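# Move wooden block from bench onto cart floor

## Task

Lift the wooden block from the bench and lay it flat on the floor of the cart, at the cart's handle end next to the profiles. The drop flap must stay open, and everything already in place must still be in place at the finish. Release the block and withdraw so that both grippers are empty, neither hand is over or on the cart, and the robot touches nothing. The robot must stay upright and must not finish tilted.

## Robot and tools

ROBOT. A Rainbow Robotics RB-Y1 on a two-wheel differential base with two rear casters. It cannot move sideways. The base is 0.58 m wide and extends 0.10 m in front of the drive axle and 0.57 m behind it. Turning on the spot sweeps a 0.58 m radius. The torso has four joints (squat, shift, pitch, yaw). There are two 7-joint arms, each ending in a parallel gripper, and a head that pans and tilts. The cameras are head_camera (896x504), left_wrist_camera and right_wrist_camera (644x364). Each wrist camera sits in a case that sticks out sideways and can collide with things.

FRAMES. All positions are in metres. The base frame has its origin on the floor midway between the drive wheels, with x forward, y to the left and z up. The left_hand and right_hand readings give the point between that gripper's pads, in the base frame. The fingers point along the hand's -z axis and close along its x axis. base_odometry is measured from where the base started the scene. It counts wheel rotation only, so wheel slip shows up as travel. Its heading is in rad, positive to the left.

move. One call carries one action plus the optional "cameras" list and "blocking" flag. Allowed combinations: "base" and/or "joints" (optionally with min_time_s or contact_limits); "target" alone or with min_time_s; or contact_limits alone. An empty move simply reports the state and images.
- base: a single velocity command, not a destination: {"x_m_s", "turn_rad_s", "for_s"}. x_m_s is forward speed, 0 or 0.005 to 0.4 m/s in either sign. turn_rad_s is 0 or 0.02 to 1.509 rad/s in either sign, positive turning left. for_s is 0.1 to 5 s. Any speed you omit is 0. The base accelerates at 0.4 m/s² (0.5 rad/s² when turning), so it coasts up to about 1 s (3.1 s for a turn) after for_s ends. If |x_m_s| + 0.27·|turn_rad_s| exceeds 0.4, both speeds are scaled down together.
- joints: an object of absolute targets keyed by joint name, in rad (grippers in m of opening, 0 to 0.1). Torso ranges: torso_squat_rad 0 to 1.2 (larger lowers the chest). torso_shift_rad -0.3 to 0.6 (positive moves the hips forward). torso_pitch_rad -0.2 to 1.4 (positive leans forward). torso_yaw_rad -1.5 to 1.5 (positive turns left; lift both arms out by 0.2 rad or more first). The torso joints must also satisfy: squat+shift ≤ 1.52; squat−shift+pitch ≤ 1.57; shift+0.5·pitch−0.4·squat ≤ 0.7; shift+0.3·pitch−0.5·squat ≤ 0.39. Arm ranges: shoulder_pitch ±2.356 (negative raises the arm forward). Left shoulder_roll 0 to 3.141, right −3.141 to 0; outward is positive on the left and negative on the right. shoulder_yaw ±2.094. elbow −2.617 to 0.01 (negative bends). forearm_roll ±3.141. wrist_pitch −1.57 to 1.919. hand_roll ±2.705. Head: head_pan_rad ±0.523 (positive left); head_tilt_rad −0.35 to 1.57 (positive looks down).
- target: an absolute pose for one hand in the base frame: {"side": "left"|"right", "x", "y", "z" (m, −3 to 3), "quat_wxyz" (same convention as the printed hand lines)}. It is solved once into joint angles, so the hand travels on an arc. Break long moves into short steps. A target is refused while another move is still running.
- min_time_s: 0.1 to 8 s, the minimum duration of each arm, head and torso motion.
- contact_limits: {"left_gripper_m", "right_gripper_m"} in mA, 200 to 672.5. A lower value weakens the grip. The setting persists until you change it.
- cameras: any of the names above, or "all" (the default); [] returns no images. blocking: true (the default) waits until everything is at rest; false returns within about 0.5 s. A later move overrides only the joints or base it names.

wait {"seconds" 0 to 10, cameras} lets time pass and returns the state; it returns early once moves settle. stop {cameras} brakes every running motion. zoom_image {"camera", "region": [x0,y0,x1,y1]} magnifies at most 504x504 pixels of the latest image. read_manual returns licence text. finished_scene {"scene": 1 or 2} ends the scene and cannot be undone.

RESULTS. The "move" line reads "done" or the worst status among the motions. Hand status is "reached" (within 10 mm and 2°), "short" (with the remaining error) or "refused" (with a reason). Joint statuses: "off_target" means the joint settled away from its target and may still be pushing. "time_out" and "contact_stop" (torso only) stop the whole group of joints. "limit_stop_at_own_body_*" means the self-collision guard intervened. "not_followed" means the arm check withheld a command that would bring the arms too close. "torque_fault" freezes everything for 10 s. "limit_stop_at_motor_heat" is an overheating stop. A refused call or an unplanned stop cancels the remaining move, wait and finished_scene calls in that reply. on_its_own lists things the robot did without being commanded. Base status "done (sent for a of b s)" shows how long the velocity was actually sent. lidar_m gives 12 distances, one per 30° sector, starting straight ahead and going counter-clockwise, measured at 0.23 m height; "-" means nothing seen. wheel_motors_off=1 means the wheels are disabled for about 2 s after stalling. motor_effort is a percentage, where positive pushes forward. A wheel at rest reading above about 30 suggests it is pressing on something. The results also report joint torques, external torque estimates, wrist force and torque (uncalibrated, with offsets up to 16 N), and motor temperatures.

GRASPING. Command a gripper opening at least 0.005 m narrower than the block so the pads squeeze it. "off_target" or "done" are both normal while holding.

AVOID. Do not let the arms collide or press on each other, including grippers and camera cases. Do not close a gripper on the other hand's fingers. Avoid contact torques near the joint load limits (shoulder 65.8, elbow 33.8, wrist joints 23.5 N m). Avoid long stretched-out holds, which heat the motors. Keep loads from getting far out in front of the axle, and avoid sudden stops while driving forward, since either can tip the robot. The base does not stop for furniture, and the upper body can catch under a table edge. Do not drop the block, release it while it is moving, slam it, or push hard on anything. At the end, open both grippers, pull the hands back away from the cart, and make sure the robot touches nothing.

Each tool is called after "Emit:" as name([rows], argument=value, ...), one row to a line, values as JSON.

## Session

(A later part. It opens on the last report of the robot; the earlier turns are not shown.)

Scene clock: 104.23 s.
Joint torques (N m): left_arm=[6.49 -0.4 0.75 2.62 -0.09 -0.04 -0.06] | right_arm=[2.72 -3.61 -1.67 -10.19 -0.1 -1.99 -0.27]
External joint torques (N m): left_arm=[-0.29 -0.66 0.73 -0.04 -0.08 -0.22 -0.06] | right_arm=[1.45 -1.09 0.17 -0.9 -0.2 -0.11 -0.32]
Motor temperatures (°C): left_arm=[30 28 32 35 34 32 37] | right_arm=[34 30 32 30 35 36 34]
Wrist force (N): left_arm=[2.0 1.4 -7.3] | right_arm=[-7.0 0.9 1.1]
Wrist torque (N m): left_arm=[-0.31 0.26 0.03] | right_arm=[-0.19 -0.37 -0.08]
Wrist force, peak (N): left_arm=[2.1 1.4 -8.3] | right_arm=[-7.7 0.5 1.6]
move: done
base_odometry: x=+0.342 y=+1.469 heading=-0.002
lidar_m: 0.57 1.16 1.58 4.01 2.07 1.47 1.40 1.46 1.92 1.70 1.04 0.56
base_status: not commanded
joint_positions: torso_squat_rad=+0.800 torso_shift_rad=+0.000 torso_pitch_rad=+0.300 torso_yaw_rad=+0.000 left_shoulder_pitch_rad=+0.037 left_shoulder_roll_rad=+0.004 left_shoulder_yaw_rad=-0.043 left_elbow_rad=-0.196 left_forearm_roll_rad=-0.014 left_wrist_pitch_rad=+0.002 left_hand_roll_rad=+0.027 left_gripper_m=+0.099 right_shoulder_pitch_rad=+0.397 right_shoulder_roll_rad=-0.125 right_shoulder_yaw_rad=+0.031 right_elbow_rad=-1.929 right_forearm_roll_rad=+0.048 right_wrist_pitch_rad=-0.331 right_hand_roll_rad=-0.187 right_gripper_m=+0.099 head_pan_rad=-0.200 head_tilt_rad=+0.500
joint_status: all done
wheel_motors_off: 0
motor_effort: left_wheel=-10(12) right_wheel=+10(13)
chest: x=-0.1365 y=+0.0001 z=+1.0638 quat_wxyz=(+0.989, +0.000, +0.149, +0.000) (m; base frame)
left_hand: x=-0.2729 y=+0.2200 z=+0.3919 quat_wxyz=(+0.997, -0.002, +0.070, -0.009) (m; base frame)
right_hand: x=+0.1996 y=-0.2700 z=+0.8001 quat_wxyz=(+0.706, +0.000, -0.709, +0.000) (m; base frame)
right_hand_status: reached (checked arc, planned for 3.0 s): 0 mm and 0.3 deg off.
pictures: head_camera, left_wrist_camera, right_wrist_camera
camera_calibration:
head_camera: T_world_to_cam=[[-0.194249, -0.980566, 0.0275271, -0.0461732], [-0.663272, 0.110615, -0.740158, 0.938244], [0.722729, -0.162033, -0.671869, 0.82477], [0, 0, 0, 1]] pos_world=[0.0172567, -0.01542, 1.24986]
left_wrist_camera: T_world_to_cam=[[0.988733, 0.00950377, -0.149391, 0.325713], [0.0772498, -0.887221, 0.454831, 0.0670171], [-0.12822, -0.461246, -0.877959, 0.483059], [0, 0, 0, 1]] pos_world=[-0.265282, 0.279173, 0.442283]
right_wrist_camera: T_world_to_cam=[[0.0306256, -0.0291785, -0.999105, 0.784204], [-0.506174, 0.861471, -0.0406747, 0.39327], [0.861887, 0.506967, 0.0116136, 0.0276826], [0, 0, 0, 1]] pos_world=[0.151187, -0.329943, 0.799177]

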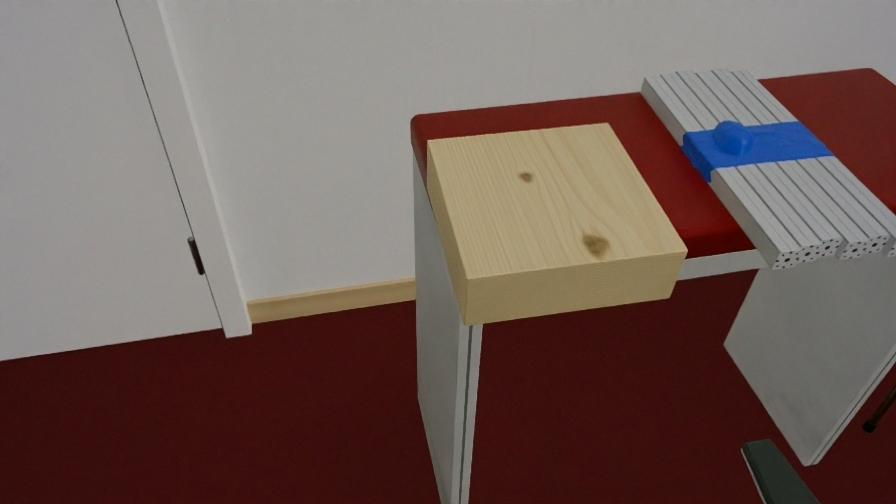

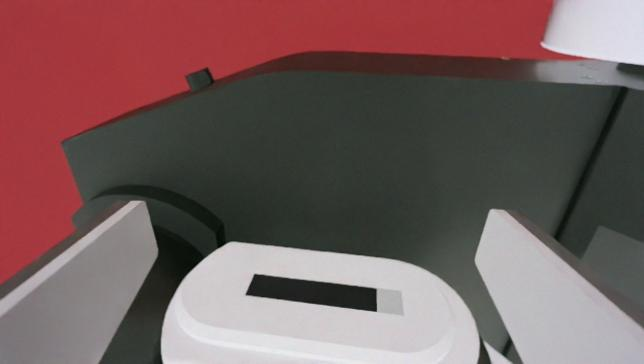

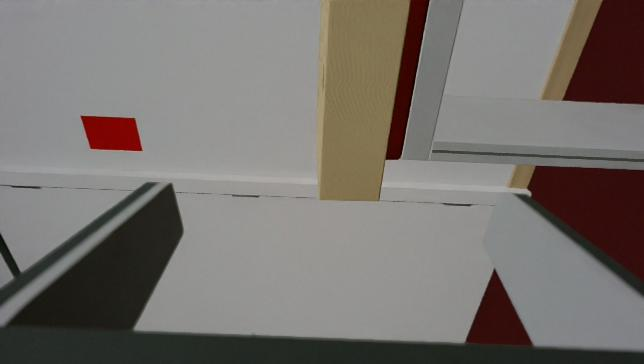

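Emit:
move(base={"x_m_s":0.1,"for_s":0.8}, joints={"head_tilt_rad":0.7}, cameras=[])

Emit:
move(target={"side":"right","x":0.29,"y":-0.245,"z":0.770,"quat_wxyz":[0.7071,0,-0.7071,0]}, min_time_s=2, cameras=["head_camera","right_wrist_camera"])

Scene clock: 110.90 s.
Joint torques (N m): left_arm=[6.48 -0.51 0.65 2.8 -0.09 0.09 0.06] | right_arm=[1.53 -3.39 -1.33 -10.14 0.01 -1.93 -0.1]
External joint torques (N m): left_arm=[-0.3 -0.77 0.62 0.13 -0.09 -0.08 0.05] | right_arm=[0.25 -0.87 0.51 -0.85 -0.09 -0.05 -0.15]
Motor temperatures (°C): left_arm=[30 28 32 35 34 32 37] | right_arm=[34 30 32 30 35 36 34]
Wrist force (N): left_arm=[1.7 1.0 -7.9] | right_arm=[-7.3 0.5 0.8]
Wrist torque (N m): left_arm=[-0.27 0.24 0.06] | right_arm=[-0.11 -0.41 -0.09]
Wrist force, peak (N): left_arm=[2.4 1.7 -8.3] | right_arm=[-8.0 0.5 1.0]
move: done
base_odometry: x=+0.422 y=+1.469 heading=-0.003
lidar_m: 0.52 1.06 1.47 3.74 2.19 1.56 1.48 1.54 2.05 1.40 1.00 0.48
base_status: done (sent for 0.8 of 0.8 s)
joint_positions: torso_squat_rad=+0.800 torso_shift_rad=+0.000 torso_pitch_rad=+0.300 torso_yaw_rad=+0.000 left_shoulder_pitch_rad=+0.037 left_shoulder_roll_rad=+0.004 left_shoulder_yaw_rad=-0.043 left_elbow_rad=-0.196 left_forearm_roll_rad=-0.014 left_wrist_pitch_rad=+0.002 left_hand_roll_rad=+0.027 left_gripper_m=+0.099 right_shoulder_pitch_rad=+0.397 right_shoulder_roll_rad=-0.125 right_shoulder_yaw_rad=+0.031 right_elbow_rad=-1.929 right_forearm_roll_rad=+0.048 right_wrist_pitch_rad=-0.331 right_hand_roll_rad=-0.187 right_gripper_m=+0.099 head_pan_rad=-0.200 head_tilt_rad=+0.700
joint_status: all done
wheel_motors_off: 0
motor_effort: left_wheel=-10(27) right_wheel=+11(36)
chest: x=-0.1365 y=+0.0001 z=+1.0638 quat_wxyz=(+0.989, +0.000, +0.149, +0.000) (m; base frame)
left_hand: x=-0.2730 y=+0.2200 z=+0.3919 quat_wxyz=(+0.997, -0.002, +0.071, -0.009) (m; base frame)
right_hand: x=+0.1996 y=-0.2700 z=+0.8000 quat_wxyz=(+0.706, +0.000, -0.709, +0.000) (m; base frame)
pictures: none
No camera images: "cameras" was empty.

Scene clock: 113.23 s.
Joint torques (N m): left_arm=[6.63 -0.76 0.73 2.57 -0.15 -0.07 -0.06] | right_arm=[-5.45 0.73 -2.94 -9.58 0.27 -1.89 0.32]
External joint torques (N m): left_arm=[-0.15 -1.01 0.71 -0.09 -0.15 -0.24 -0.06] | right_arm=[-1.22 2.31 -2.1 -0.05 0.11 0.01 0.27]
Motor temperatures (°C): left_arm=[30 28 32 35 34 32 37] | right_arm=[34 30 32 30 35 36 34]
Wrist force (N): left_arm=[2.2 1.5 -7.9] | right_arm=[-7.0 0.7 1.1]
Wrist torque (N m): left_arm=[-0.31 0.25 0.08] | right_arm=[-0.14 -0.41 -0.10]
Wrist force, peak (N): left_arm=[1.7 1.6 -8.6] | right_arm=[-7.9 1.1 1.2]
move: done
base_odometry: x=+0.422 y=+1.469 heading=-0.003
lidar_m: 0.54 1.07 1.47 3.74 2.19 1.56 1.48 1.53 2.04 1.40 1.00 0.48
base_status: not commanded
joint_positions: torso_squat_rad=+0.800 torso_shift_rad=+0.000 torso_pitch_rad=+0.300 torso_yaw_rad=+0.000 left_shoulder_pitch_rad=+0.037 left_shoulder_roll_rad=+0.004 left_shoulder_yaw_rad=-0.043 left_elbow_rad=-0.196 left_forearm_roll_rad=-0.014 left_wrist_pitch_rad=+0.002 left_hand_roll_rad=+0.027 left_gripper_m=+0.099 right_shoulder_pitch_rad=+0.052 right_shoulder_roll_rad=-0.050 right_shoulder_yaw_rad=-0.019 right_elbow_rad=-1.640 right_forearm_roll_rad=+0.065 right_wrist_pitch_rad=-0.280 right_hand_roll_rad=-0.122 right_gripper_m=+0.099 head_pan_rad=-0.200 head_tilt_rad=+0.700
joint_status: all done
wheel_motors_off: 0
motor_effort: left_wheel=-11(12) right_wheel=+10(13)
chest: x=-0.1365 y=+0.0001 z=+1.0638 quat_wxyz=(+0.989, +0.000, +0.149, +0.000) (m; base frame)
left_hand: x=-0.2730 y=+0.2200 z=+0.3919 quat_wxyz=(+0.997, -0.002, +0.071, -0.009) (m; base frame)
right_hand: x=+0.2897 y=-0.2449 z=+0.7701 quat_wxyz=(+0.708, +0.000, -0.707, +0.000) (m; base frame)
right_hand_status: reached (checked arc, planned for 2.0 s): 0 mm and 0.1 deg off.
pictures: head_camera, right_wrist_camera
camera_calibration:
head_camera: T_world_to_cam=[[-0.200278, -0.979311, 0.0289633, -0.04831], [-0.792818, 0.144629, -0.592049, 0.746045], [0.575611, -0.141537, -0.805381, 0.983064], [0, 0, 0, 1]] pos_world=[0.0159403, -0.01607, 1.23484]
right_wrist_camera: T_world_to_cam=[[0.0247657, -0.0289665, -0.999274, 0.754087], [-0.506981, 0.86114, -0.0375272, 0.413739], [0.861601, 0.507542, 0.00664125, -0.0581319], [0, 0, 0, 1]] pos_world=[0.241169, -0.304939, 0.769451]

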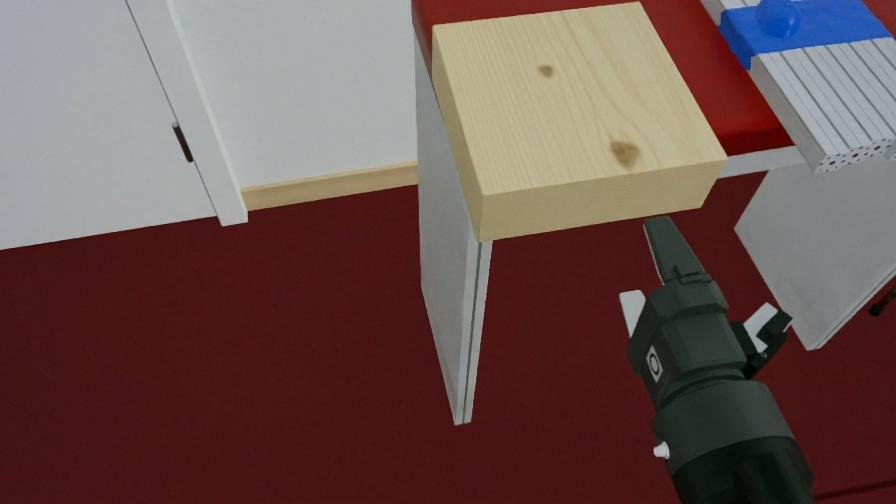

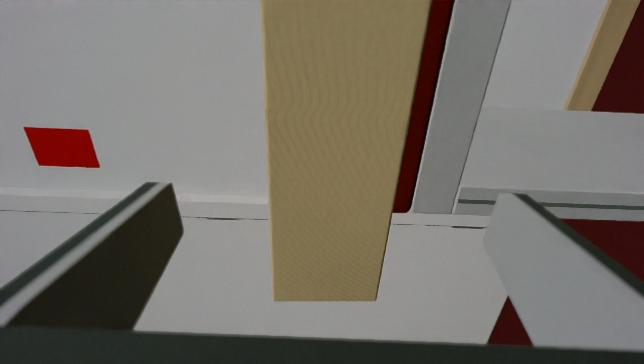

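Emit:
move(target={"side":"right","x":0.397,"y":-0.247,"z":0.770,"quat_wxyz":[0.7071,0,-0.7071,0]}, min_time_s=2.5, cameras=["head_camera","right_wrist_camera"])

Scene clock: 118.30 s.
Joint torques (N m): left_arm=[6.79 -0.56 0.83 2.68 -0.12 0.07 0] | right_arm=[-12.54 -4.52 -2.59 -9.6 -0.28 -1.84 0.24]
External joint torques (N m): left_arm=[0 -0.81 0.81 0.01 -0.12 -0.1 -0.01] | right_arm=[-1.74 -1.23 -1.9 -0.01 -0.45 0.07 0.19]
Motor temperatures (°C): left_arm=[31 28 32 35 34 32 37] | right_arm=[34 30 32 30 35 36 34]
Wrist force (N): left_arm=[1.2 1.2 -7.0] | right_arm=[-7.4 1.0 0.6]
Wrist torque (N m): left_arm=[-0.24 0.15 0.07] | right_arm=[-0.15 -0.40 -0.12]
Wrist force, peak (N): left_arm=[2.1 1.5 -8.5] | right_arm=[-7.9 0.6 0.9]
move: done
base_odometry: x=+0.422 y=+1.469 heading=-0.003
lidar_m: 0.53 1.08 1.46 3.74 2.19 1.55 1.48 1.54 2.05 1.40 1.00 0.49
base_status: not commanded
joint_positions: torso_squat_rad=+0.800 torso_shift_rad=+0.000 torso_pitch_rad=+0.300 torso_yaw_rad=+0.000 left_shoulder_pitch_rad=+0.037 left_shoulder_roll_rad=+0.004 left_shoulder_yaw_rad=-0.043 left_elbow_rad=-0.196 left_forearm_roll_rad=-0.014 left_wrist_pitch_rad=+0.002 left_hand_roll_rad=+0.027 left_gripper_m=+0.099 right_shoulder_pitch_rad=-0.345 right_shoulder_roll_rad=-0.083 right_shoulder_yaw_rad=-0.126 right_elbow_rad=-1.275 right_forearm_roll_rad=+0.047 right_wrist_pitch_rad=-0.263 right_hand_roll_rad=-0.109 right_gripper_m=+0.099 head_pan_rad=-0.200 head_tilt_rad=+0.700
joint_status: all done
wheel_motors_off: 0
motor_effort: left_wheel=-11(12) right_wheel=+12(13)
chest: x=-0.1365 y=+0.0001 z=+1.0638 quat_wxyz=(+0.989, +0.000, +0.149, +0.000) (m; base frame)
left_hand: x=-0.2730 y=+0.2200 z=+0.3919 quat_wxyz=(+0.997, -0.002, +0.071, -0.009) (m; base frame)
right_hand: x=+0.3968 y=-0.2467 z=+0.7698 quat_wxyz=(+0.707, +0.000, -0.707, +0.000) (m; base frame)
right_hand_status: reached (checked arc, planned for 2.5 s): 0 mm and 0.0 deg off.
pictures: head_camera, right_wrist_camera
camera_calibration:
head_camera: T_world_to_cam=[[-0.200278, -0.979311, 0.0289633, -0.04831], [-0.792818, 0.144629, -0.592049, 0.746045], [0.575611, -0.141537, -0.805381, 0.983064], [0, 0, 0, 1]] pos_world=[0.0159403, -0.01607, 1.23484]
right_wrist_camera: T_world_to_cam=[[0.0256786, -0.0285547, -0.999262, 0.750783], [-0.506871, 0.8612, -0.0376348, 0.469686], [0.86164, 0.507463, 0.00764085, -0.150389], [0, 0, 0, 1]] pos_world=[0.348372, -0.306738, 0.769055]

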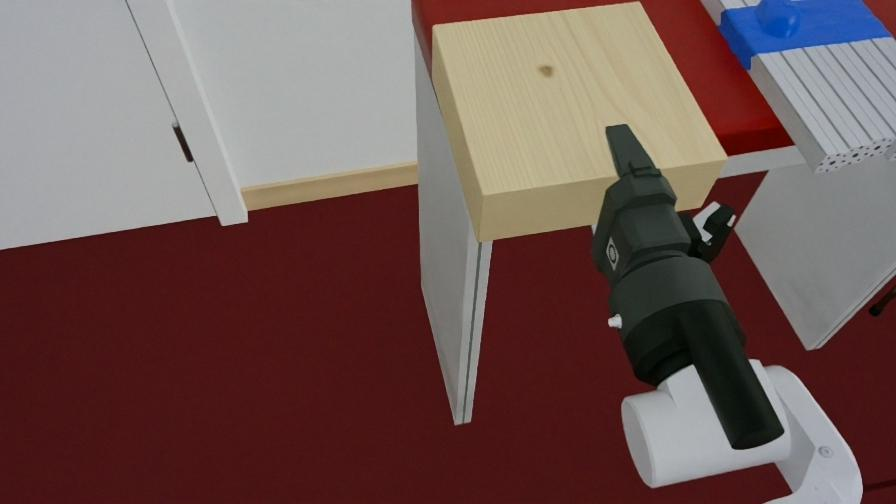

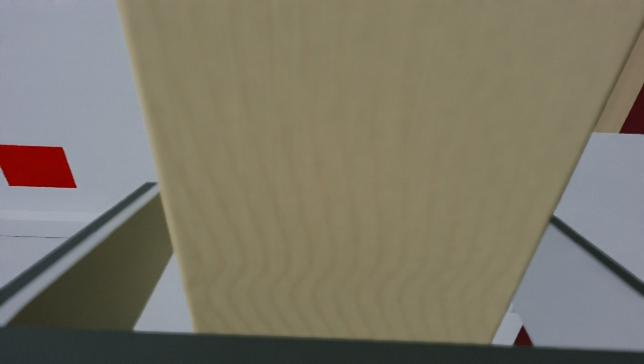

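Emit:
move(target={"side":"right","x":0.397,"y":-0.247,"z":0.768,"quat_wxyz":[0.7071,0,-0.7071,0]}, cameras=[])

Emit:
move(joints={"right_gripper_m":0.076}, cameras=["right_wrist_camera"])

Emit:
move(joints={"right_gripper_m":0.05}, cameras=["head_camera","right_wrist_camera"])

Scene clock: 120.23 s.
Joint torques (N m): left_arm=[6.26 -0.63 0.63 2.6 -0.1 -0.06 -0.1] | right_arm=[-12.18 -4.04 -2.11 -9.78 -0.16 -1.87 0.27]
External joint torques (N m): left_arm=[-0.52 -0.88 0.6 -0.06 -0.1 -0.24 -0.11] | right_arm=[-1.35 -0.73 -1.43 -0.22 -0.33 0.04 0.22]
Motor temperatures (°C): left_arm=[31 28 32 35 34 32 37] | right_arm=[34 30 32 30 35 36 34]
Wrist force (N): left_arm=[1.3 1.2 -7.7] | right_arm=[-7.5 1.0 0.8]
Wrist torque (N m): left_arm=[-0.28 0.20 0.12] | right_arm=[-0.19 -0.40 -0.14]
Wrist force, peak (N): left_arm=[2.1 0.8 -8.4] | right_arm=[-7.9 1.7 1.0]
move: done
base_odometry: x=+0.422 y=+1.469 heading=-0.003
lidar_m: 0.53 1.07 1.46 3.74 2.18 1.55 1.47 1.55 2.04 1.40 1.00 0.49
base_status: not commanded
joint_positions: torso_squat_rad=+0.800 torso_shift_rad=+0.000 torso_pitch_rad=+0.300 torso_yaw_rad=+0.000 left_shoulder_pitch_rad=+0.037 left_shoulder_roll_rad=+0.004 left_shoulder_yaw_rad=-0.043 left_elbow_rad=-0.196 left_forearm_roll_rad=-0.014 left_wrist_pitch_rad=+0.002 left_hand_roll_rad=+0.027 left_gripper_m=+0.099 right_shoulder_pitch_rad=-0.348 right_shoulder_roll_rad=-0.083 right_shoulder_yaw_rad=-0.127 right_elbow_rad=-1.263 right_forearm_roll_rad=+0.047 right_wrist_pitch_rad=-0.272 right_hand_roll_rad=-0.109 right_gripper_m=+0.099 head_pan_rad=-0.200 head_tilt_rad=+0.700
joint_status: all done
wheel_motors_off: 0
motor_effort: left_wheel=-11(11) right_wheel=+11(13)
chest: x=-0.1365 y=+0.0001 z=+1.0638 quat_wxyz=(+0.989, +0.000, +0.149, +0.000) (m; base frame)
left_hand: x=-0.2730 y=+0.2200 z=+0.3919 quat_wxyz=(+0.997, -0.002, +0.071, -0.009) (m; base frame)
right_hand: x=+0.3969 y=-0.2468 z=+0.7679 quat_wxyz=(+0.707, +0.000, -0.707, +0.000) (m; base frame)
right_hand_status: reached (checked arc, planned for 0.1 s): 0 mm and 0.0 deg off.
pictures: none
No camera images: "cameras" was empty.

Scene clock: 120.97 s.
Joint torques (N m): left_arm=[6.42 -0.64 0.58 2.61 -0.08 -0.04 -0.03] | right_arm=[-11.98 -3.7 -1.99 -10.03 -0.17 -1.94 0.27]
External joint torques (N m): left_arm=[-0.36 -0.9 0.55 -0.05 -0.08 -0.22 -0.04] | right_arm=[-1.15 -0.39 -1.31 -0.47 -0.34 -0.03 0.22]
Motor temperatures (°C): left_arm=[31 28 32 35 34 32 37] | right_arm=[34 30 32 30 35 36 34]
Wrist force (N): left_arm=[2.1 1.7 -7.0] | right_arm=[-7.7 1.1 1.0]
Wrist torque (N m): left_arm=[-0.34 0.29 0.07] | right_arm=[-0.16 -0.43 -0.14]
Wrist force, peak (N): left_arm=[1.4 1.3 -8.2] | right_arm=[-8.4 0.6 1.1]
move: done
base_odometry: x=+0.422 y=+1.469 heading=-0.003
lidar_m: 0.52 1.07 1.46 3.73 2.19 1.55 1.47 1.53 2.04 1.40 1.00 0.48
base_status: not commanded
joint_positions: torso_squat_rad=+0.800 torso_shift_rad=+0.000 torso_pitch_rad=+0.300 torso_yaw_rad=+0.000 left_shoulder_pitch_rad=+0.037 left_shoulder_roll_rad=+0.004 left_shoulder_yaw_rad=-0.043 left_elbow_rad=-0.196 left_forearm_roll_rad=-0.014 left_wrist_pitch_rad=+0.002 left_hand_roll_rad=+0.027 left_gripper_m=+0.099 right_shoulder_pitch_rad=-0.348 right_shoulder_roll_rad=-0.083 right_shoulder_yaw_rad=-0.127 right_elbow_rad=-1.263 right_forearm_roll_rad=+0.047 right_wrist_pitch_rad=-0.272 right_hand_roll_rad=-0.109 right_gripper_m=+0.076 head_pan_rad=-0.200 head_tilt_rad=+0.700
joint_status: all done
wheel_motors_off: 0
motor_effort: left_wheel=-11(11) right_wheel=+10(12)
chest: x=-0.1365 y=+0.0001 z=+1.0638 quat_wxyz=(+0.989, +0.000, +0.149, +0.000) (m; base frame)
left_hand: x=-0.2730 y=+0.2200 z=+0.3919 quat_wxyz=(+0.997, -0.002, +0.071, -0.009) (m; base frame)
right_hand: x=+0.3969 y=-0.2469 z=+0.7678 quat_wxyz=(+0.707, +0.000, -0.707, +0.000) (m; base frame)
pictures: right_wrist_camera
camera_calibration:
right_wrist_camera: T_world_to_cam=[[0.0256931, -0.0287801, -0.999256, 0.748703], [-0.506868, 0.861193, -0.0378364, 0.469849], [0.861641, 0.507462, 0.00753901, -0.150245], [0, 0, 0, 1]] pos_world=[0.348372, -0.306839, 0.767055]

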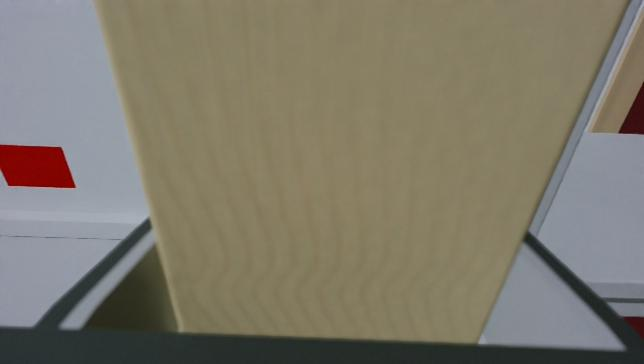

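Scene clock: 121.73 s.
Joint torques (N m): left_arm=[6.35 -0.61 0.73 2.61 -0.08 0.03 -0.08] | right_arm=[-12.18 -3.7 -2.21 -10.2 -0.04 -1.85 0.3]
External joint torques (N m): left_arm=[-0.43 -0.86 0.7 -0.06 -0.08 -0.14 -0.08] | right_arm=[-1.35 -0.39 -1.53 -0.64 -0.21 0.06 0.25]
Motor temperatures (°C): left_arm=[31 28 32 35 34 32 37] | right_arm=[34 30 32 30 35 36 34]
Wrist force (N): left_arm=[1.8 0.9 -7.7] | right_arm=[-6.6 0.9 0.4]
Wrist torque (N m): left_arm=[-0.22 0.22 0.01] | right_arm=[-0.12 -0.58 -0.22]
Wrist force, peak (N): left_arm=[2.0 1.3 -8.2] | right_arm=[-8.2 1.2 1.0]
move: off_target
base_odometry: x=+0.422 y=+1.469 heading=-0.003
lidar_m: 0.51 1.08 1.48 3.74 2.19 1.57 1.48 1.54 2.05 1.38 1.01 0.48
base_status: not commanded
joint_positions: torso_squat_rad=+0.800 torso_shift_rad=+0.000 torso_pitch_rad=+0.300 torso_yaw_rad=+0.000 left_shoulder_pitch_rad=+0.037 left_shoulder_roll_rad=+0.004 left_shoulder_yaw_rad=-0.043 left_elbow_rad=-0.196 left_forearm_roll_rad=-0.014 left_wrist_pitch_rad=+0.002 left_hand_roll_rad=+0.027 left_gripper_m=+0.099 right_shoulder_pitch_rad=-0.348 right_shoulder_roll_rad=-0.083 right_shoulder_yaw_rad=-0.127 right_elbow_rad=-1.263 right_forearm_roll_rad=+0.047 right_wrist_pitch_rad=-0.272 right_hand_roll_rad=-0.109 right_gripper_m=+0.075 head_pan_rad=-0.200 head_tilt_rad=+0.700
joint_status: right_gripper_m off_target (ended at +0.075, target +0.050)
wheel_motors_off: 0
motor_effort: left_wheel=-11(11) right_wheel=+11(13)
chest: x=-0.1365 y=+0.0001 z=+1.0638 quat_wxyz=(+0.989, +0.000, +0.149, +0.000) (m; base frame)
left_hand: x=-0.2730 y=+0.2200 z=+0.3919 quat_wxyz=(+0.997, -0.002, +0.071, -0.009) (m; base frame)
right_hand: x=+0.3969 y=-0.2468 z=+0.7679 quat_wxyz=(+0.707, +0.000, -0.707, +0.000) (m; base frame)
pictures: head_camera, right_wrist_camera
camera_calibration:
head_camera: T_world_to_cam=[[-0.200278, -0.979311, 0.0289633, -0.04831], [-0.792818, 0.144629, -0.592049, 0.746045], [0.575611, -0.141537, -0.805381, 0.983064], [0, 0, 0, 1]] pos_world=[0.0159403, -0.01607, 1.23484]
right_wrist_camera: T_world_to_cam=[[0.0258295, -0.0288167, -0.999251, 0.748641], [-0.506861, 0.861193, -0.0379371, 0.469924], [0.861641, 0.507461, 0.00763808, -0.150321], [0, 0, 0, 1]] pos_world=[0.348372, -0.306839, 0.767056]

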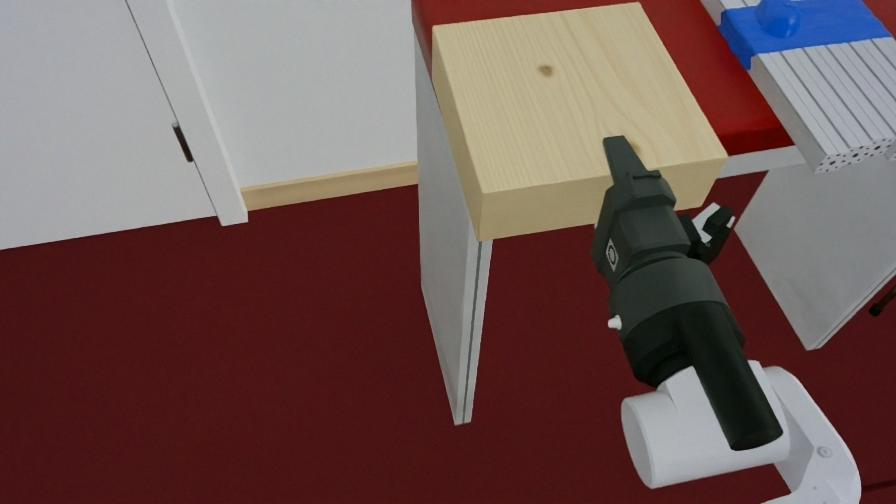

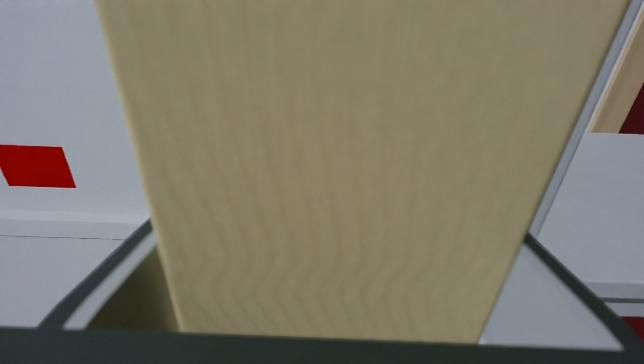

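Emit:
move(target={"side":"right","x":0.397,"y":-0.247,"z":0.790,"quat_wxyz":[0.7071,0,-0.7071,0]}, min_time_s=2, cameras=["head_camera","right_wrist_camera"])

Scene clock: 125.93 s.
Joint torques (N m): left_arm=[6.3 -0.45 0.74 2.71 -0.1 -0.03 0.03] | right_arm=[-21.74 -6.43 -0.52 -24.88 -0.26 -9.41 -0.62]
External joint torques (N m): left_arm=[-0.5 -0.7 0.71 0.03 -0.09 -0.2 0.03] | right_arm=[-11.21 -3.23 0.24 -15.08 -0.45 -7.5 -0.67]
Motor temperatures (°C): left_arm=[31 28 32 35 34 32 37] | right_arm=[34 30 32 31 35 37 34]
Wrist force (N): left_arm=[1.5 1.5 -8.4] | right_arm=[-28.5 1.2 0.1]
Wrist torque (N m): left_arm=[-0.31 0.24 0.08] | right_arm=[-0.10 2.02 0.31]
Wrist force, peak (N): left_arm=[2.7 1.3 -8.5] | right_arm=[-29.4 1.4 0.2]
move: done
base_odometry: x=+0.422 y=+1.469 heading=-0.003
lidar_m: 0.53 1.06 1.47 3.74 2.20 1.55 1.48 1.54 2.06 1.41 1.01 0.49
base_status: not commanded
joint_positions: torso_squat_rad=+0.800 torso_shift_rad=+0.000 torso_pitch_rad=+0.301 torso_yaw_rad=+0.000 left_shoulder_pitch_rad=+0.037 left_shoulder_roll_rad=+0.004 left_shoulder_yaw_rad=-0.043 left_elbow_rad=-0.196 left_forearm_roll_rad=-0.014 left_wrist_pitch_rad=+0.002 left_hand_roll_rad=+0.027 left_gripper_m=+0.099 right_shoulder_pitch_rad=-0.317 right_shoulder_roll_rad=-0.084 right_shoulder_yaw_rad=-0.118 right_elbow_rad=-1.371 right_forearm_roll_rad=+0.048 right_wrist_pitch_rad=-0.195 right_hand_roll_rad=-0.115 right_gripper_m=+0.074 head_pan_rad=-0.200 head_tilt_rad=+0.700
joint_status: all done
wheel_motors_off: 0
motor_effort: left_wheel=-11(12) right_wheel=+11(13)
chest: x=-0.1362 y=+0.0000 z=+1.0638 quat_wxyz=(+0.989, +0.000, +0.150, +0.000) (m; base frame)
left_hand: x=-0.2731 y=+0.2200 z=+0.3920 quat_wxyz=(+0.997, -0.002, +0.071, -0.009) (m; base frame)
right_hand: x=+0.3958 y=-0.2473 z=+0.7858 quat_wxyz=(+0.707, +0.000, -0.707, -0.001) (m; base frame)
right_hand_status: reached (checked arc, planned for 2.0 s): 4 mm and 0.1 deg off.
pictures: head_camera, right_wrist_camera
camera_calibration:
head_camera: T_world_to_cam=[[-0.200206, -0.979324, 0.0290283, -0.0484039], [-0.793255, 0.144636, -0.591461, 0.745542], [0.575034, -0.141441, -0.805811, 0.983202], [0, 0, 0, 1]] pos_world=[0.0163406, -0.0161703, 1.23464]
right_wrist_camera: T_world_to_cam=[[0.0267798, -0.0284038, -0.999238, 0.766337], [-0.50524, 0.86214, -0.0380473, 0.470124], [0.862563, 0.505874, 0.00873721, -0.151027], [0, 0, 0, 1]] pos_world=[0.347273, -0.307146, 0.78496]

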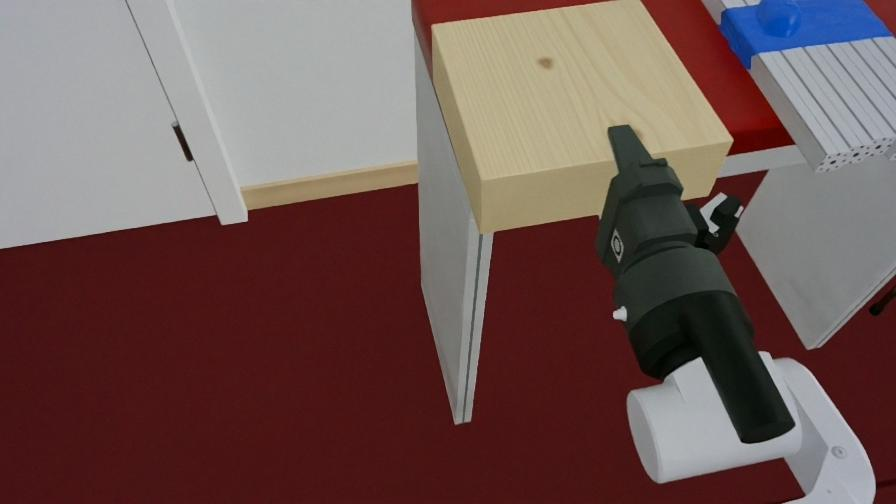

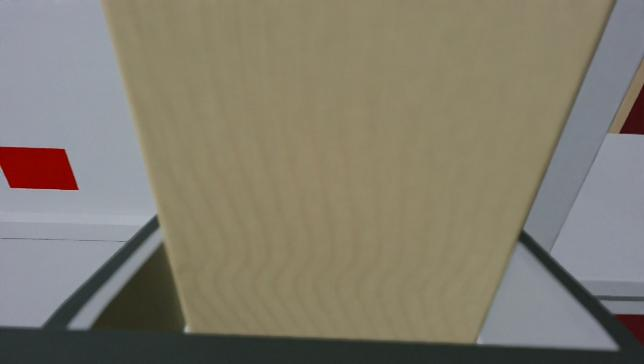

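Emit:
move(target={"side":"right","x":0.385,"y":-0.247,"z":0.840,"quat_wxyz":[0.7071,0,-0.7071,0]}, min_time_s=3, cameras=["head_camera","right_wrist_camera"])

Scene clock: 130.30 s.
Joint torques (N m): left_arm=[6.55 -0.43 0.57 2.65 -0.05 0 0.02] | right_arm=[-20.63 -6.02 -1.25 -25.68 -0.49 -9.47 -0.72]
External joint torques (N m): left_arm=[-0.25 -0.69 0.55 -0.02 -0.05 -0.18 0.01] | right_arm=[-11.19 -3.06 -0.17 -15.48 -0.73 -7.56 -0.77]
Motor temperatures (°C): left_arm=[31 28 32 35 34 32 37] | right_arm=[34 30 32 31 35 37 34]
Wrist force (N): left_arm=[2.2 1.3 -7.7] | right_arm=[-28.9 1.7 -0.2]
Wrist torque (N m): left_arm=[-0.26 0.32 0.05] | right_arm=[-0.11 2.03 0.33]
Wrist force, peak (N): left_arm=[2.1 2.4 -8.6] | right_arm=[-29.6 0.9 -0.6]
move: done
base_odometry: x=+0.422 y=+1.469 heading=-0.003
lidar_m: 0.52 1.07 1.47 3.74 2.19 1.56 1.47 1.54 2.05 1.41 1.01 0.48
base_status: not commanded
joint_positions: torso_squat_rad=+0.800 torso_shift_rad=+0.000 torso_pitch_rad=+0.301 torso_yaw_rad=+0.000 left_shoulder_pitch_rad=+0.037 left_shoulder_roll_rad=+0.004 left_shoulder_yaw_rad=-0.043 left_elbow_rad=-0.196 left_forearm_roll_rad=-0.014 left_wrist_pitch_rad=+0.002 left_hand_roll_rad=+0.027 left_gripper_m=+0.099 right_shoulder_pitch_rad=-0.228 right_shoulder_roll_rad=-0.096 right_shoulder_yaw_rad=-0.086 right_elbow_rad=-1.666 right_forearm_roll_rad=+0.046 right_wrist_pitch_rad=+0.018 right_hand_roll_rad=-0.134 right_gripper_m=+0.074 head_pan_rad=-0.200 head_tilt_rad=+0.700
joint_status: all done
wheel_motors_off: 0
motor_effort: left_wheel=-10(11) right_wheel=+12(12)
chest: x=-0.1362 y=+0.0000 z=+1.0638 quat_wxyz=(+0.989, +0.000, +0.150, +0.000) (m; base frame)
left_hand: x=-0.2731 y=+0.2200 z=+0.3920 quat_wxyz=(+0.997, -0.002, +0.071, -0.009) (m; base frame)
right_hand: x=+0.3836 y=-0.2473 z=+0.8364 quat_wxyz=(+0.708, -0.001, -0.706, -0.001) (m; base frame)
right_hand_status: reached (checked arc, planned for 3.0 s): 4 mm and 0.2 deg off.
pictures: head_camera, right_wrist_camera
camera_calibration:
head_camera: T_world_to_cam=[[-0.200206, -0.979324, 0.0290283, -0.0483839], [-0.793255, 0.144636, -0.591461, 0.745622], [0.575034, -0.141441, -0.805811, 0.983144], [0, 0, 0, 1]] pos_world=[0.0164406, -0.0161703, 1.23464]
right_wrist_camera: T_world_to_cam=[[0.0239298, -0.0288897, -0.999296, 0.818265], [-0.504974, 0.86234, -0.0370227, 0.465093], [0.862803, 0.505504, 0.00604714, -0.138832], [0, 0, 0, 1]] pos_world=[0.335064, -0.307249, 0.835748]

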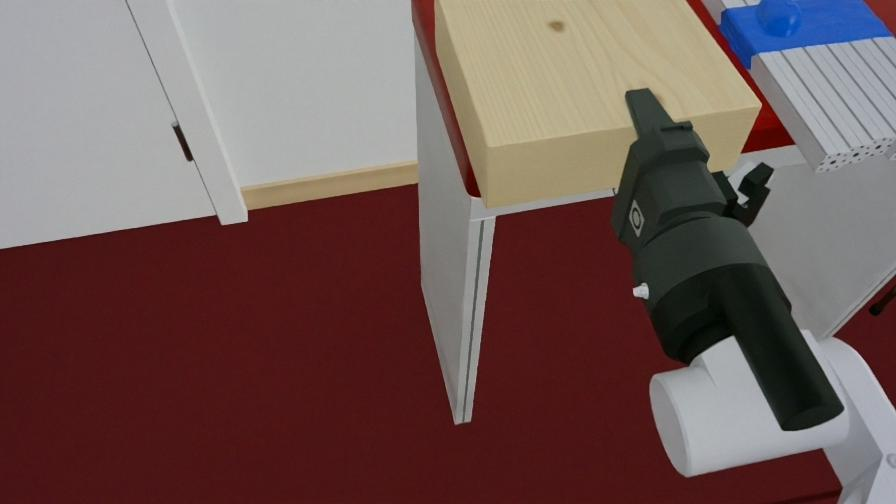

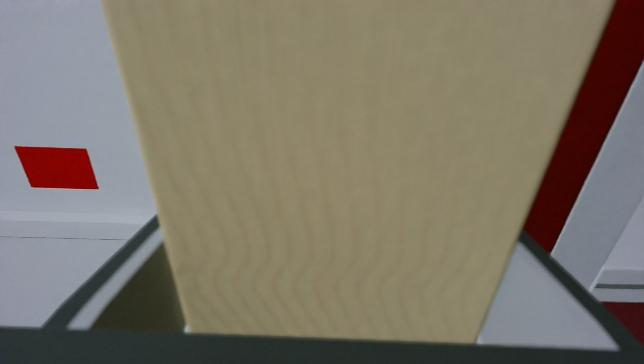

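Emit:
move(base={"x_m_s":-0.2,"for_s":2.6}, cameras=["head_camera"])

Emit:
move(base={"turn_rad_s":-0.4,"for_s":3.92}, cameras=["head_camera"])

Scene clock: 141.97 s.
Joint torques (N m): left_arm=[5.63 -0.53 0.53 2.71 -0.09 -0.04 -0.04] | right_arm=[-21.98 -5.35 -2.12 -24.94 -0.61 -9.46 -0.63]
External joint torques (N m): left_arm=[-1.18 -0.79 0.5 0.03 -0.09 -0.22 -0.05] | right_arm=[-12.54 -2.39 -1.04 -14.75 -0.85 -7.54 -0.68]
Motor temperatures (°C): left_arm=[31 28 32 35 34 32 37] | right_arm=[34 30 32 33 35 38 34]
Wrist force (N): left_arm=[1.7 1.7 -7.7] | right_arm=[-29.0 1.1 -0.3]
Wrist torque (N m): left_arm=[-0.38 0.24 0.08] | right_arm=[-0.10 1.99 0.32]
Wrist force, peak (N): left_arm=[1.3 1.4 -8.5] | right_arm=[-30.3 0.7 -0.3]
move: done
base_odometry: x=-0.098 y=+1.471 heading=-0.004
lidar_m: 1.00 1.63 2.21 4.13 1.40 1.01 0.95 1.00 1.33 3.32 1.61 1.35
base_status: done (sent for 2.6 of 2.6 s)
joint_positions: torso_squat_rad=+0.800 torso_shift_rad=+0.000 torso_pitch_rad=+0.301 torso_yaw_rad=+0.000 left_shoulder_pitch_rad=+0.037 left_shoulder_roll_rad=+0.004 left_shoulder_yaw_rad=-0.043 left_elbow_rad=-0.196 left_forearm_roll_rad=-0.014 left_wrist_pitch_rad=+0.002 left_hand_roll_rad=+0.027 left_gripper_m=+0.099 right_shoulder_pitch_rad=-0.227 right_shoulder_roll_rad=-0.096 right_shoulder_yaw_rad=-0.085 right_elbow_rad=-1.666 right_forearm_roll_rad=+0.046 right_wrist_pitch_rad=+0.018 right_hand_roll_rad=-0.134 right_gripper_m=+0.074 head_pan_rad=-0.200 head_tilt_rad=+0.700
joint_status: not commanded
wheel_motors_off: 0
motor_effort: left_wheel=-16(29) right_wheel=+14(39)
chest: x=-0.1361 y=+0.0000 z=+1.0638 quat_wxyz=(+0.989, +0.000, +0.150, +0.000) (m; base frame)
left_hand: x=-0.2733 y=+0.2201 z=+0.3920 quat_wxyz=(+0.997, -0.002, +0.071, -0.009) (m; base frame)
right_hand: x=+0.3835 y=-0.2474 z=+0.8362 quat_wxyz=(+0.708, -0.001, -0.706, -0.001) (m; base frame)
pictures: head_camera
camera_calibration:
head_camera: T_world_to_cam=[[-0.20022, -0.979324, 0.0289191, -0.0482288], [-0.793329, 0.144732, -0.591339, 0.745553], [0.574927, -0.141341, -0.805904, 0.983206], [0, 0, 0, 1]] pos_world=[0.0165406, -0.0161703, 1.23464]

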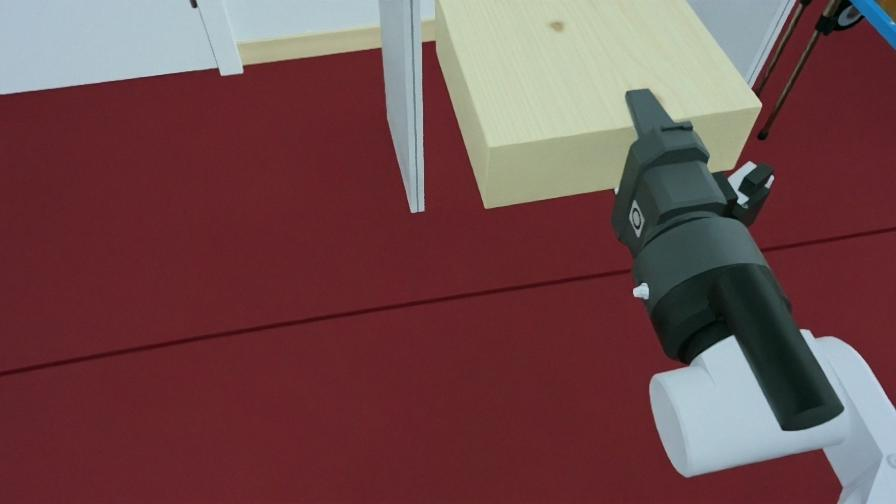

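Scene clock: 147.03 s.
Joint torques (N m): left_arm=[5.79 -0.8 0.84 2.76 -0.07 0.02 0.03] | right_arm=[-22.22 -5.18 -2.21 -24.89 -0.5 -9.44 -0.63]
External joint torques (N m): left_arm=[-1.02 -1.06 0.81 0.08 -0.07 -0.16 0.02] | right_arm=[-12.78 -2.23 -1.13 -14.69 -0.74 -7.54 -0.68]
Motor temperatures (°C): left_arm=[30 28 32 35 34 32 37] | right_arm=[34 30 32 34 35 39 34]
Wrist force (N): left_arm=[1.8 1.3 -7.9] | right_arm=[-29.0 1.6 0.0]
Wrist torque (N m): left_arm=[-0.28 0.23 0.08] | right_arm=[-0.13 1.97 0.34]
Wrist force, peak (N): left_arm=[2.5 0.5 -8.4] | right_arm=[-29.5 1.9 -0.6]
move: done
base_odometry: x=-0.098 y=+1.471 heading=-1.577
lidar_m: 3.18 1.61 1.35 0.99 1.63 2.18 4.13 1.46 1.03 0.97 0.99 1.30
base_status: done (sent for 3.93 of 3.93 s)
joint_positions: torso_squat_rad=+0.800 torso_shift_rad=+0.000 torso_pitch_rad=+0.301 torso_yaw_rad=+0.000 left_shoulder_pitch_rad=+0.037 left_shoulder_roll_rad=+0.004 left_shoulder_yaw_rad=-0.043 left_elbow_rad=-0.196 left_forearm_roll_rad=-0.014 left_wrist_pitch_rad=+0.002 left_hand_roll_rad=+0.027 left_gripper_m=+0.099 right_shoulder_pitch_rad=-0.227 right_shoulder_roll_rad=-0.096 right_shoulder_yaw_rad=-0.085 right_elbow_rad=-1.666 right_forearm_roll_rad=+0.046 right_wrist_pitch_rad=+0.018 right_hand_roll_rad=-0.134 right_gripper_m=+0.074 head_pan_rad=-0.200 head_tilt_rad=+0.700
joint_status: not commanded
wheel_motors_off: 0
motor_effort: left_wheel=+16(49) right_wheel=+2(48)
chest: x=-0.1361 y=+0.0000 z=+1.0638 quat_wxyz=(+0.989, +0.000, +0.150, +0.000) (m; base frame)
left_hand: x=-0.2733 y=+0.2201 z=+0.3921 quat_wxyz=(+0.997, -0.002, +0.071, -0.009) (m; base frame)
right_hand: x=+0.3836 y=-0.2473 z=+0.8362 quat_wxyz=(+0.708, -0.001, -0.706, -0.001) (m; base frame)
pictures: head_camera
camera_calibration:
head_camera: T_world_to_cam=[[-0.200219, -0.979324, 0.0289201, -0.048328], [-0.793329, 0.14473, -0.591339, 0.745568], [0.574927, -0.141341, -0.805904, 0.983191], [0, 0, 0, 1]] pos_world=[0.0165406, -0.0162703, 1.23464]

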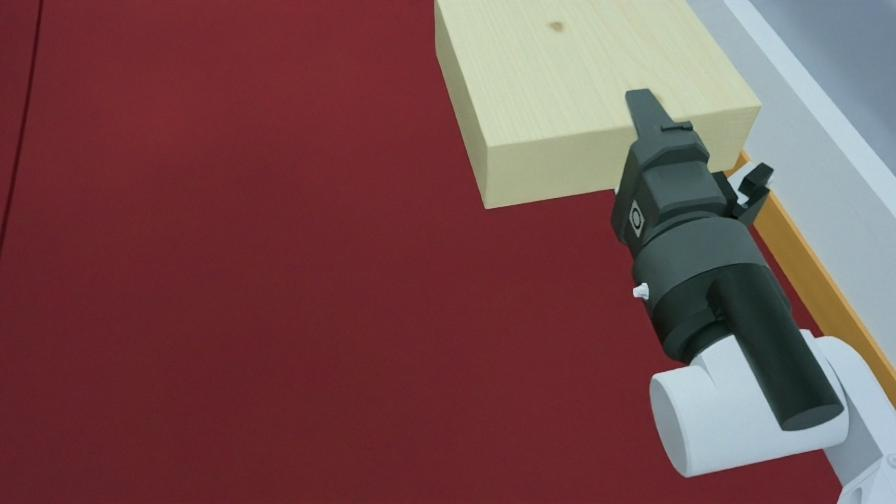

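Emit:
move(base={"x_m_s":0.36,"for_s":5}, cameras=["head_camera"])

Emit:
move(base={"turn_rad_s":0.4,"for_s":3.93}, joints={"head_pan_rad":0.0}, cameras=["head_camera"])

Scene clock: 154.67 s.
Joint torques (N m): left_arm=[6.44 -0.33 0.8 2.61 -0.05 0.01 0.01] | right_arm=[-21.74 -5.01 -2.83 -25.03 -0.55 -9.41 -0.6]
External joint torques (N m): left_arm=[-0.37 -0.59 0.77 -0.07 -0.05 -0.16 0] | right_arm=[-12.3 -2.05 -1.76 -14.84 -0.79 -7.51 -0.65]
Motor temperatures (°C): left_arm=[30 28 32 35 34 32 37] | right_arm=[35 30 32 35 35 39 34]
Wrist force (N): left_arm=[1.8 2.0 -7.4] | right_arm=[-28.7 1.1 0.3]
Wrist torque (N m): left_arm=[-0.35 0.23 0.03] | right_arm=[-0.12 1.99 0.32]
Wrist force, peak (N): left_arm=[2.7 1.6 -8.2] | right_arm=[-30.2 1.3 1.4]
move: done
base_odometry: x=-0.109 y=-0.329 heading=-1.576
lidar_m: 2.88 2.52 0.95 0.89 0.93 1.93 4.21 1.34 0.93 0.87 0.88 1.17
base_status: done (sent for 5 of 5 s)
joint_positions: torso_squat_rad=+0.800 torso_shift_rad=+0.000 torso_pitch_rad=+0.301 torso_yaw_rad=+0.000 left_shoulder_pitch_rad=+0.037 left_shoulder_roll_rad=+0.004 left_shoulder_yaw_rad=-0.043 left_elbow_rad=-0.196 left_forearm_roll_rad=-0.014 left_wrist_pitch_rad=+0.002 left_hand_roll_rad=+0.027 left_gripper_m=+0.099 right_shoulder_pitch_rad=-0.227 right_shoulder_roll_rad=-0.096 right_shoulder_yaw_rad=-0.085 right_elbow_rad=-1.666 right_forearm_roll_rad=+0.046 right_wrist_pitch_rad=+0.018 right_hand_roll_rad=-0.134 right_gripper_m=+0.074 head_pan_rad=-0.200 head_tilt_rad=+0.700
joint_status: not commanded
wheel_motors_off: 0
motor_effort: left_wheel=+2(48) right_wheel=-1(39)
chest: x=-0.1360 y=+0.0000 z=+1.0638 quat_wxyz=(+0.989, +0.000, +0.150, +0.000) (m; base frame)
left_hand: x=-0.2732 y=+0.2201 z=+0.3920 quat_wxyz=(+0.997, -0.002, +0.071, -0.009) (m; base frame)
right_hand: x=+0.3836 y=-0.2473 z=+0.8361 quat_wxyz=(+0.708, -0.001, -0.706, -0.001) (m; base frame)
pictures: head_camera
camera_calibration:
head_camera: T_world_to_cam=[[-0.200211, -0.979325, 0.0289476, -0.0483421], [-0.793413, 0.144727, -0.591228, 0.745511], [0.574815, -0.141337, -0.805985, 0.983236], [0, 0, 0, 1]] pos_world=[0.0166407, -0.0162703, 1.23464]

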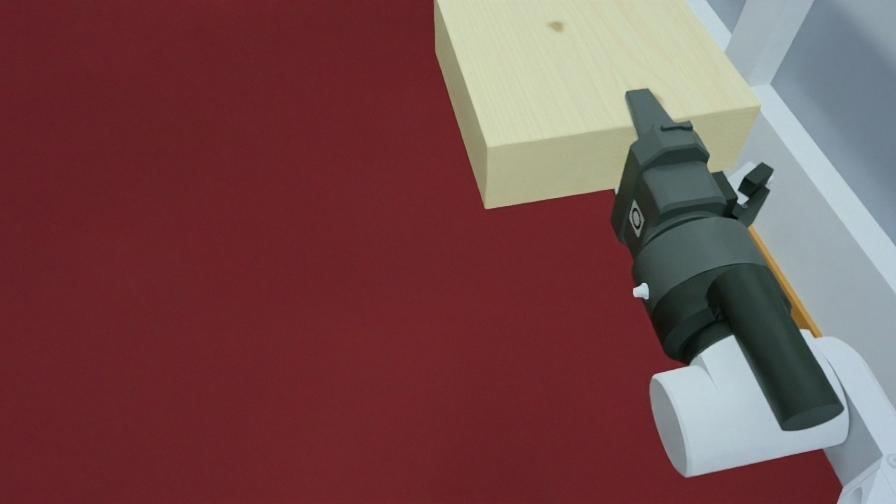

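Scene clock: 159.73 s.
Joint torques (N m): left_arm=[6.35 -0.71 0.89 2.55 -0.05 0 0.04] | right_arm=[-21.87 -4.39 -2.6 -24.9 -0.49 -9.4 -0.6]
External joint torques (N m): left_arm=[-0.46 -0.97 0.86 -0.13 -0.05 -0.18 0.03] | right_arm=[-12.43 -1.44 -1.53 -14.71 -0.73 -7.49 -0.65]
Motor temperatures (°C): left_arm=[30 28 32 35 34 32 37] | right_arm=[35 30 32 35 35 40 34]
Wrist force (N): left_arm=[1.4 0.7 -7.0] | right_arm=[-29.4 1.6 0.5]
Wrist torque (N m): left_arm=[-0.23 0.20 0.07] | right_arm=[-0.12 1.99 0.33]
Wrist force, peak (N): left_arm=[1.5 1.6 -8.6] | right_arm=[-29.6 1.1 -0.5]
move: done
base_odometry: x=-0.109 y=-0.329 heading=-0.004
lidar_m: 0.90 0.93 1.92 3.98 1.29 0.92 0.87 0.91 1.20 3.03 2.49 0.94
base_status: done (sent for 3.93 of 3.93 s)
joint_positions: torso_squat_rad=+0.800 torso_shift_rad=+0.000 torso_pitch_rad=+0.301 torso_yaw_rad=+0.000 left_shoulder_pitch_rad=+0.037 left_shoulder_roll_rad=+0.004 left_shoulder_yaw_rad=-0.043 left_elbow_rad=-0.196 left_forearm_roll_rad=-0.014 left_wrist_pitch_rad=+0.002 left_hand_roll_rad=+0.027 left_gripper_m=+0.099 right_shoulder_pitch_rad=-0.227 right_shoulder_roll_rad=-0.096 right_shoulder_yaw_rad=-0.085 right_elbow_rad=-1.666 right_forearm_roll_rad=+0.046 right_wrist_pitch_rad=+0.018 right_hand_roll_rad=-0.134 right_gripper_m=+0.074 head_pan_rad=+0.000 head_tilt_rad=+0.700
joint_status: all done
wheel_motors_off: 0
motor_effort: left_wheel=+1(42) right_wheel=+18(35)
chest: x=-0.1360 y=+0.0000 z=+1.0638 quat_wxyz=(+0.989, +0.000, +0.150, +0.000) (m; base frame)
left_hand: x=-0.2732 y=+0.2201 z=+0.3920 quat_wxyz=(+0.997, -0.002, +0.071, -0.009) (m; base frame)
right_hand: x=+0.3836 y=-0.2473 z=+0.8361 quat_wxyz=(+0.708, -0.001, -0.706, -0.001) (m; base frame)
pictures: head_camera
camera_calibration:
head_camera: T_world_to_cam=[[-0.0106248, -0.999495, -0.029939, 0.0357916], [-0.809753, 0.0261665, -0.586187, 0.738265], [0.586674, 0.0180151, -0.809623, 0.988431], [0, 0, 0, 1]] pos_world=[0.0183056, -0.001351, 1.23409]

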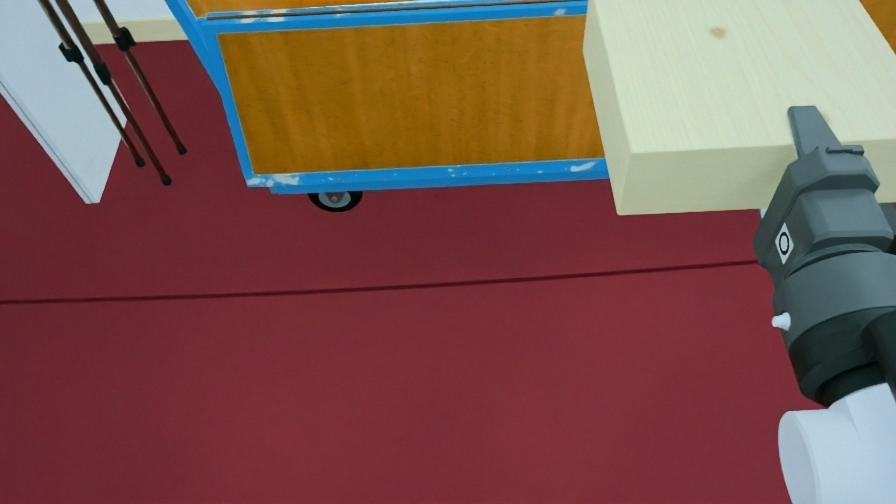

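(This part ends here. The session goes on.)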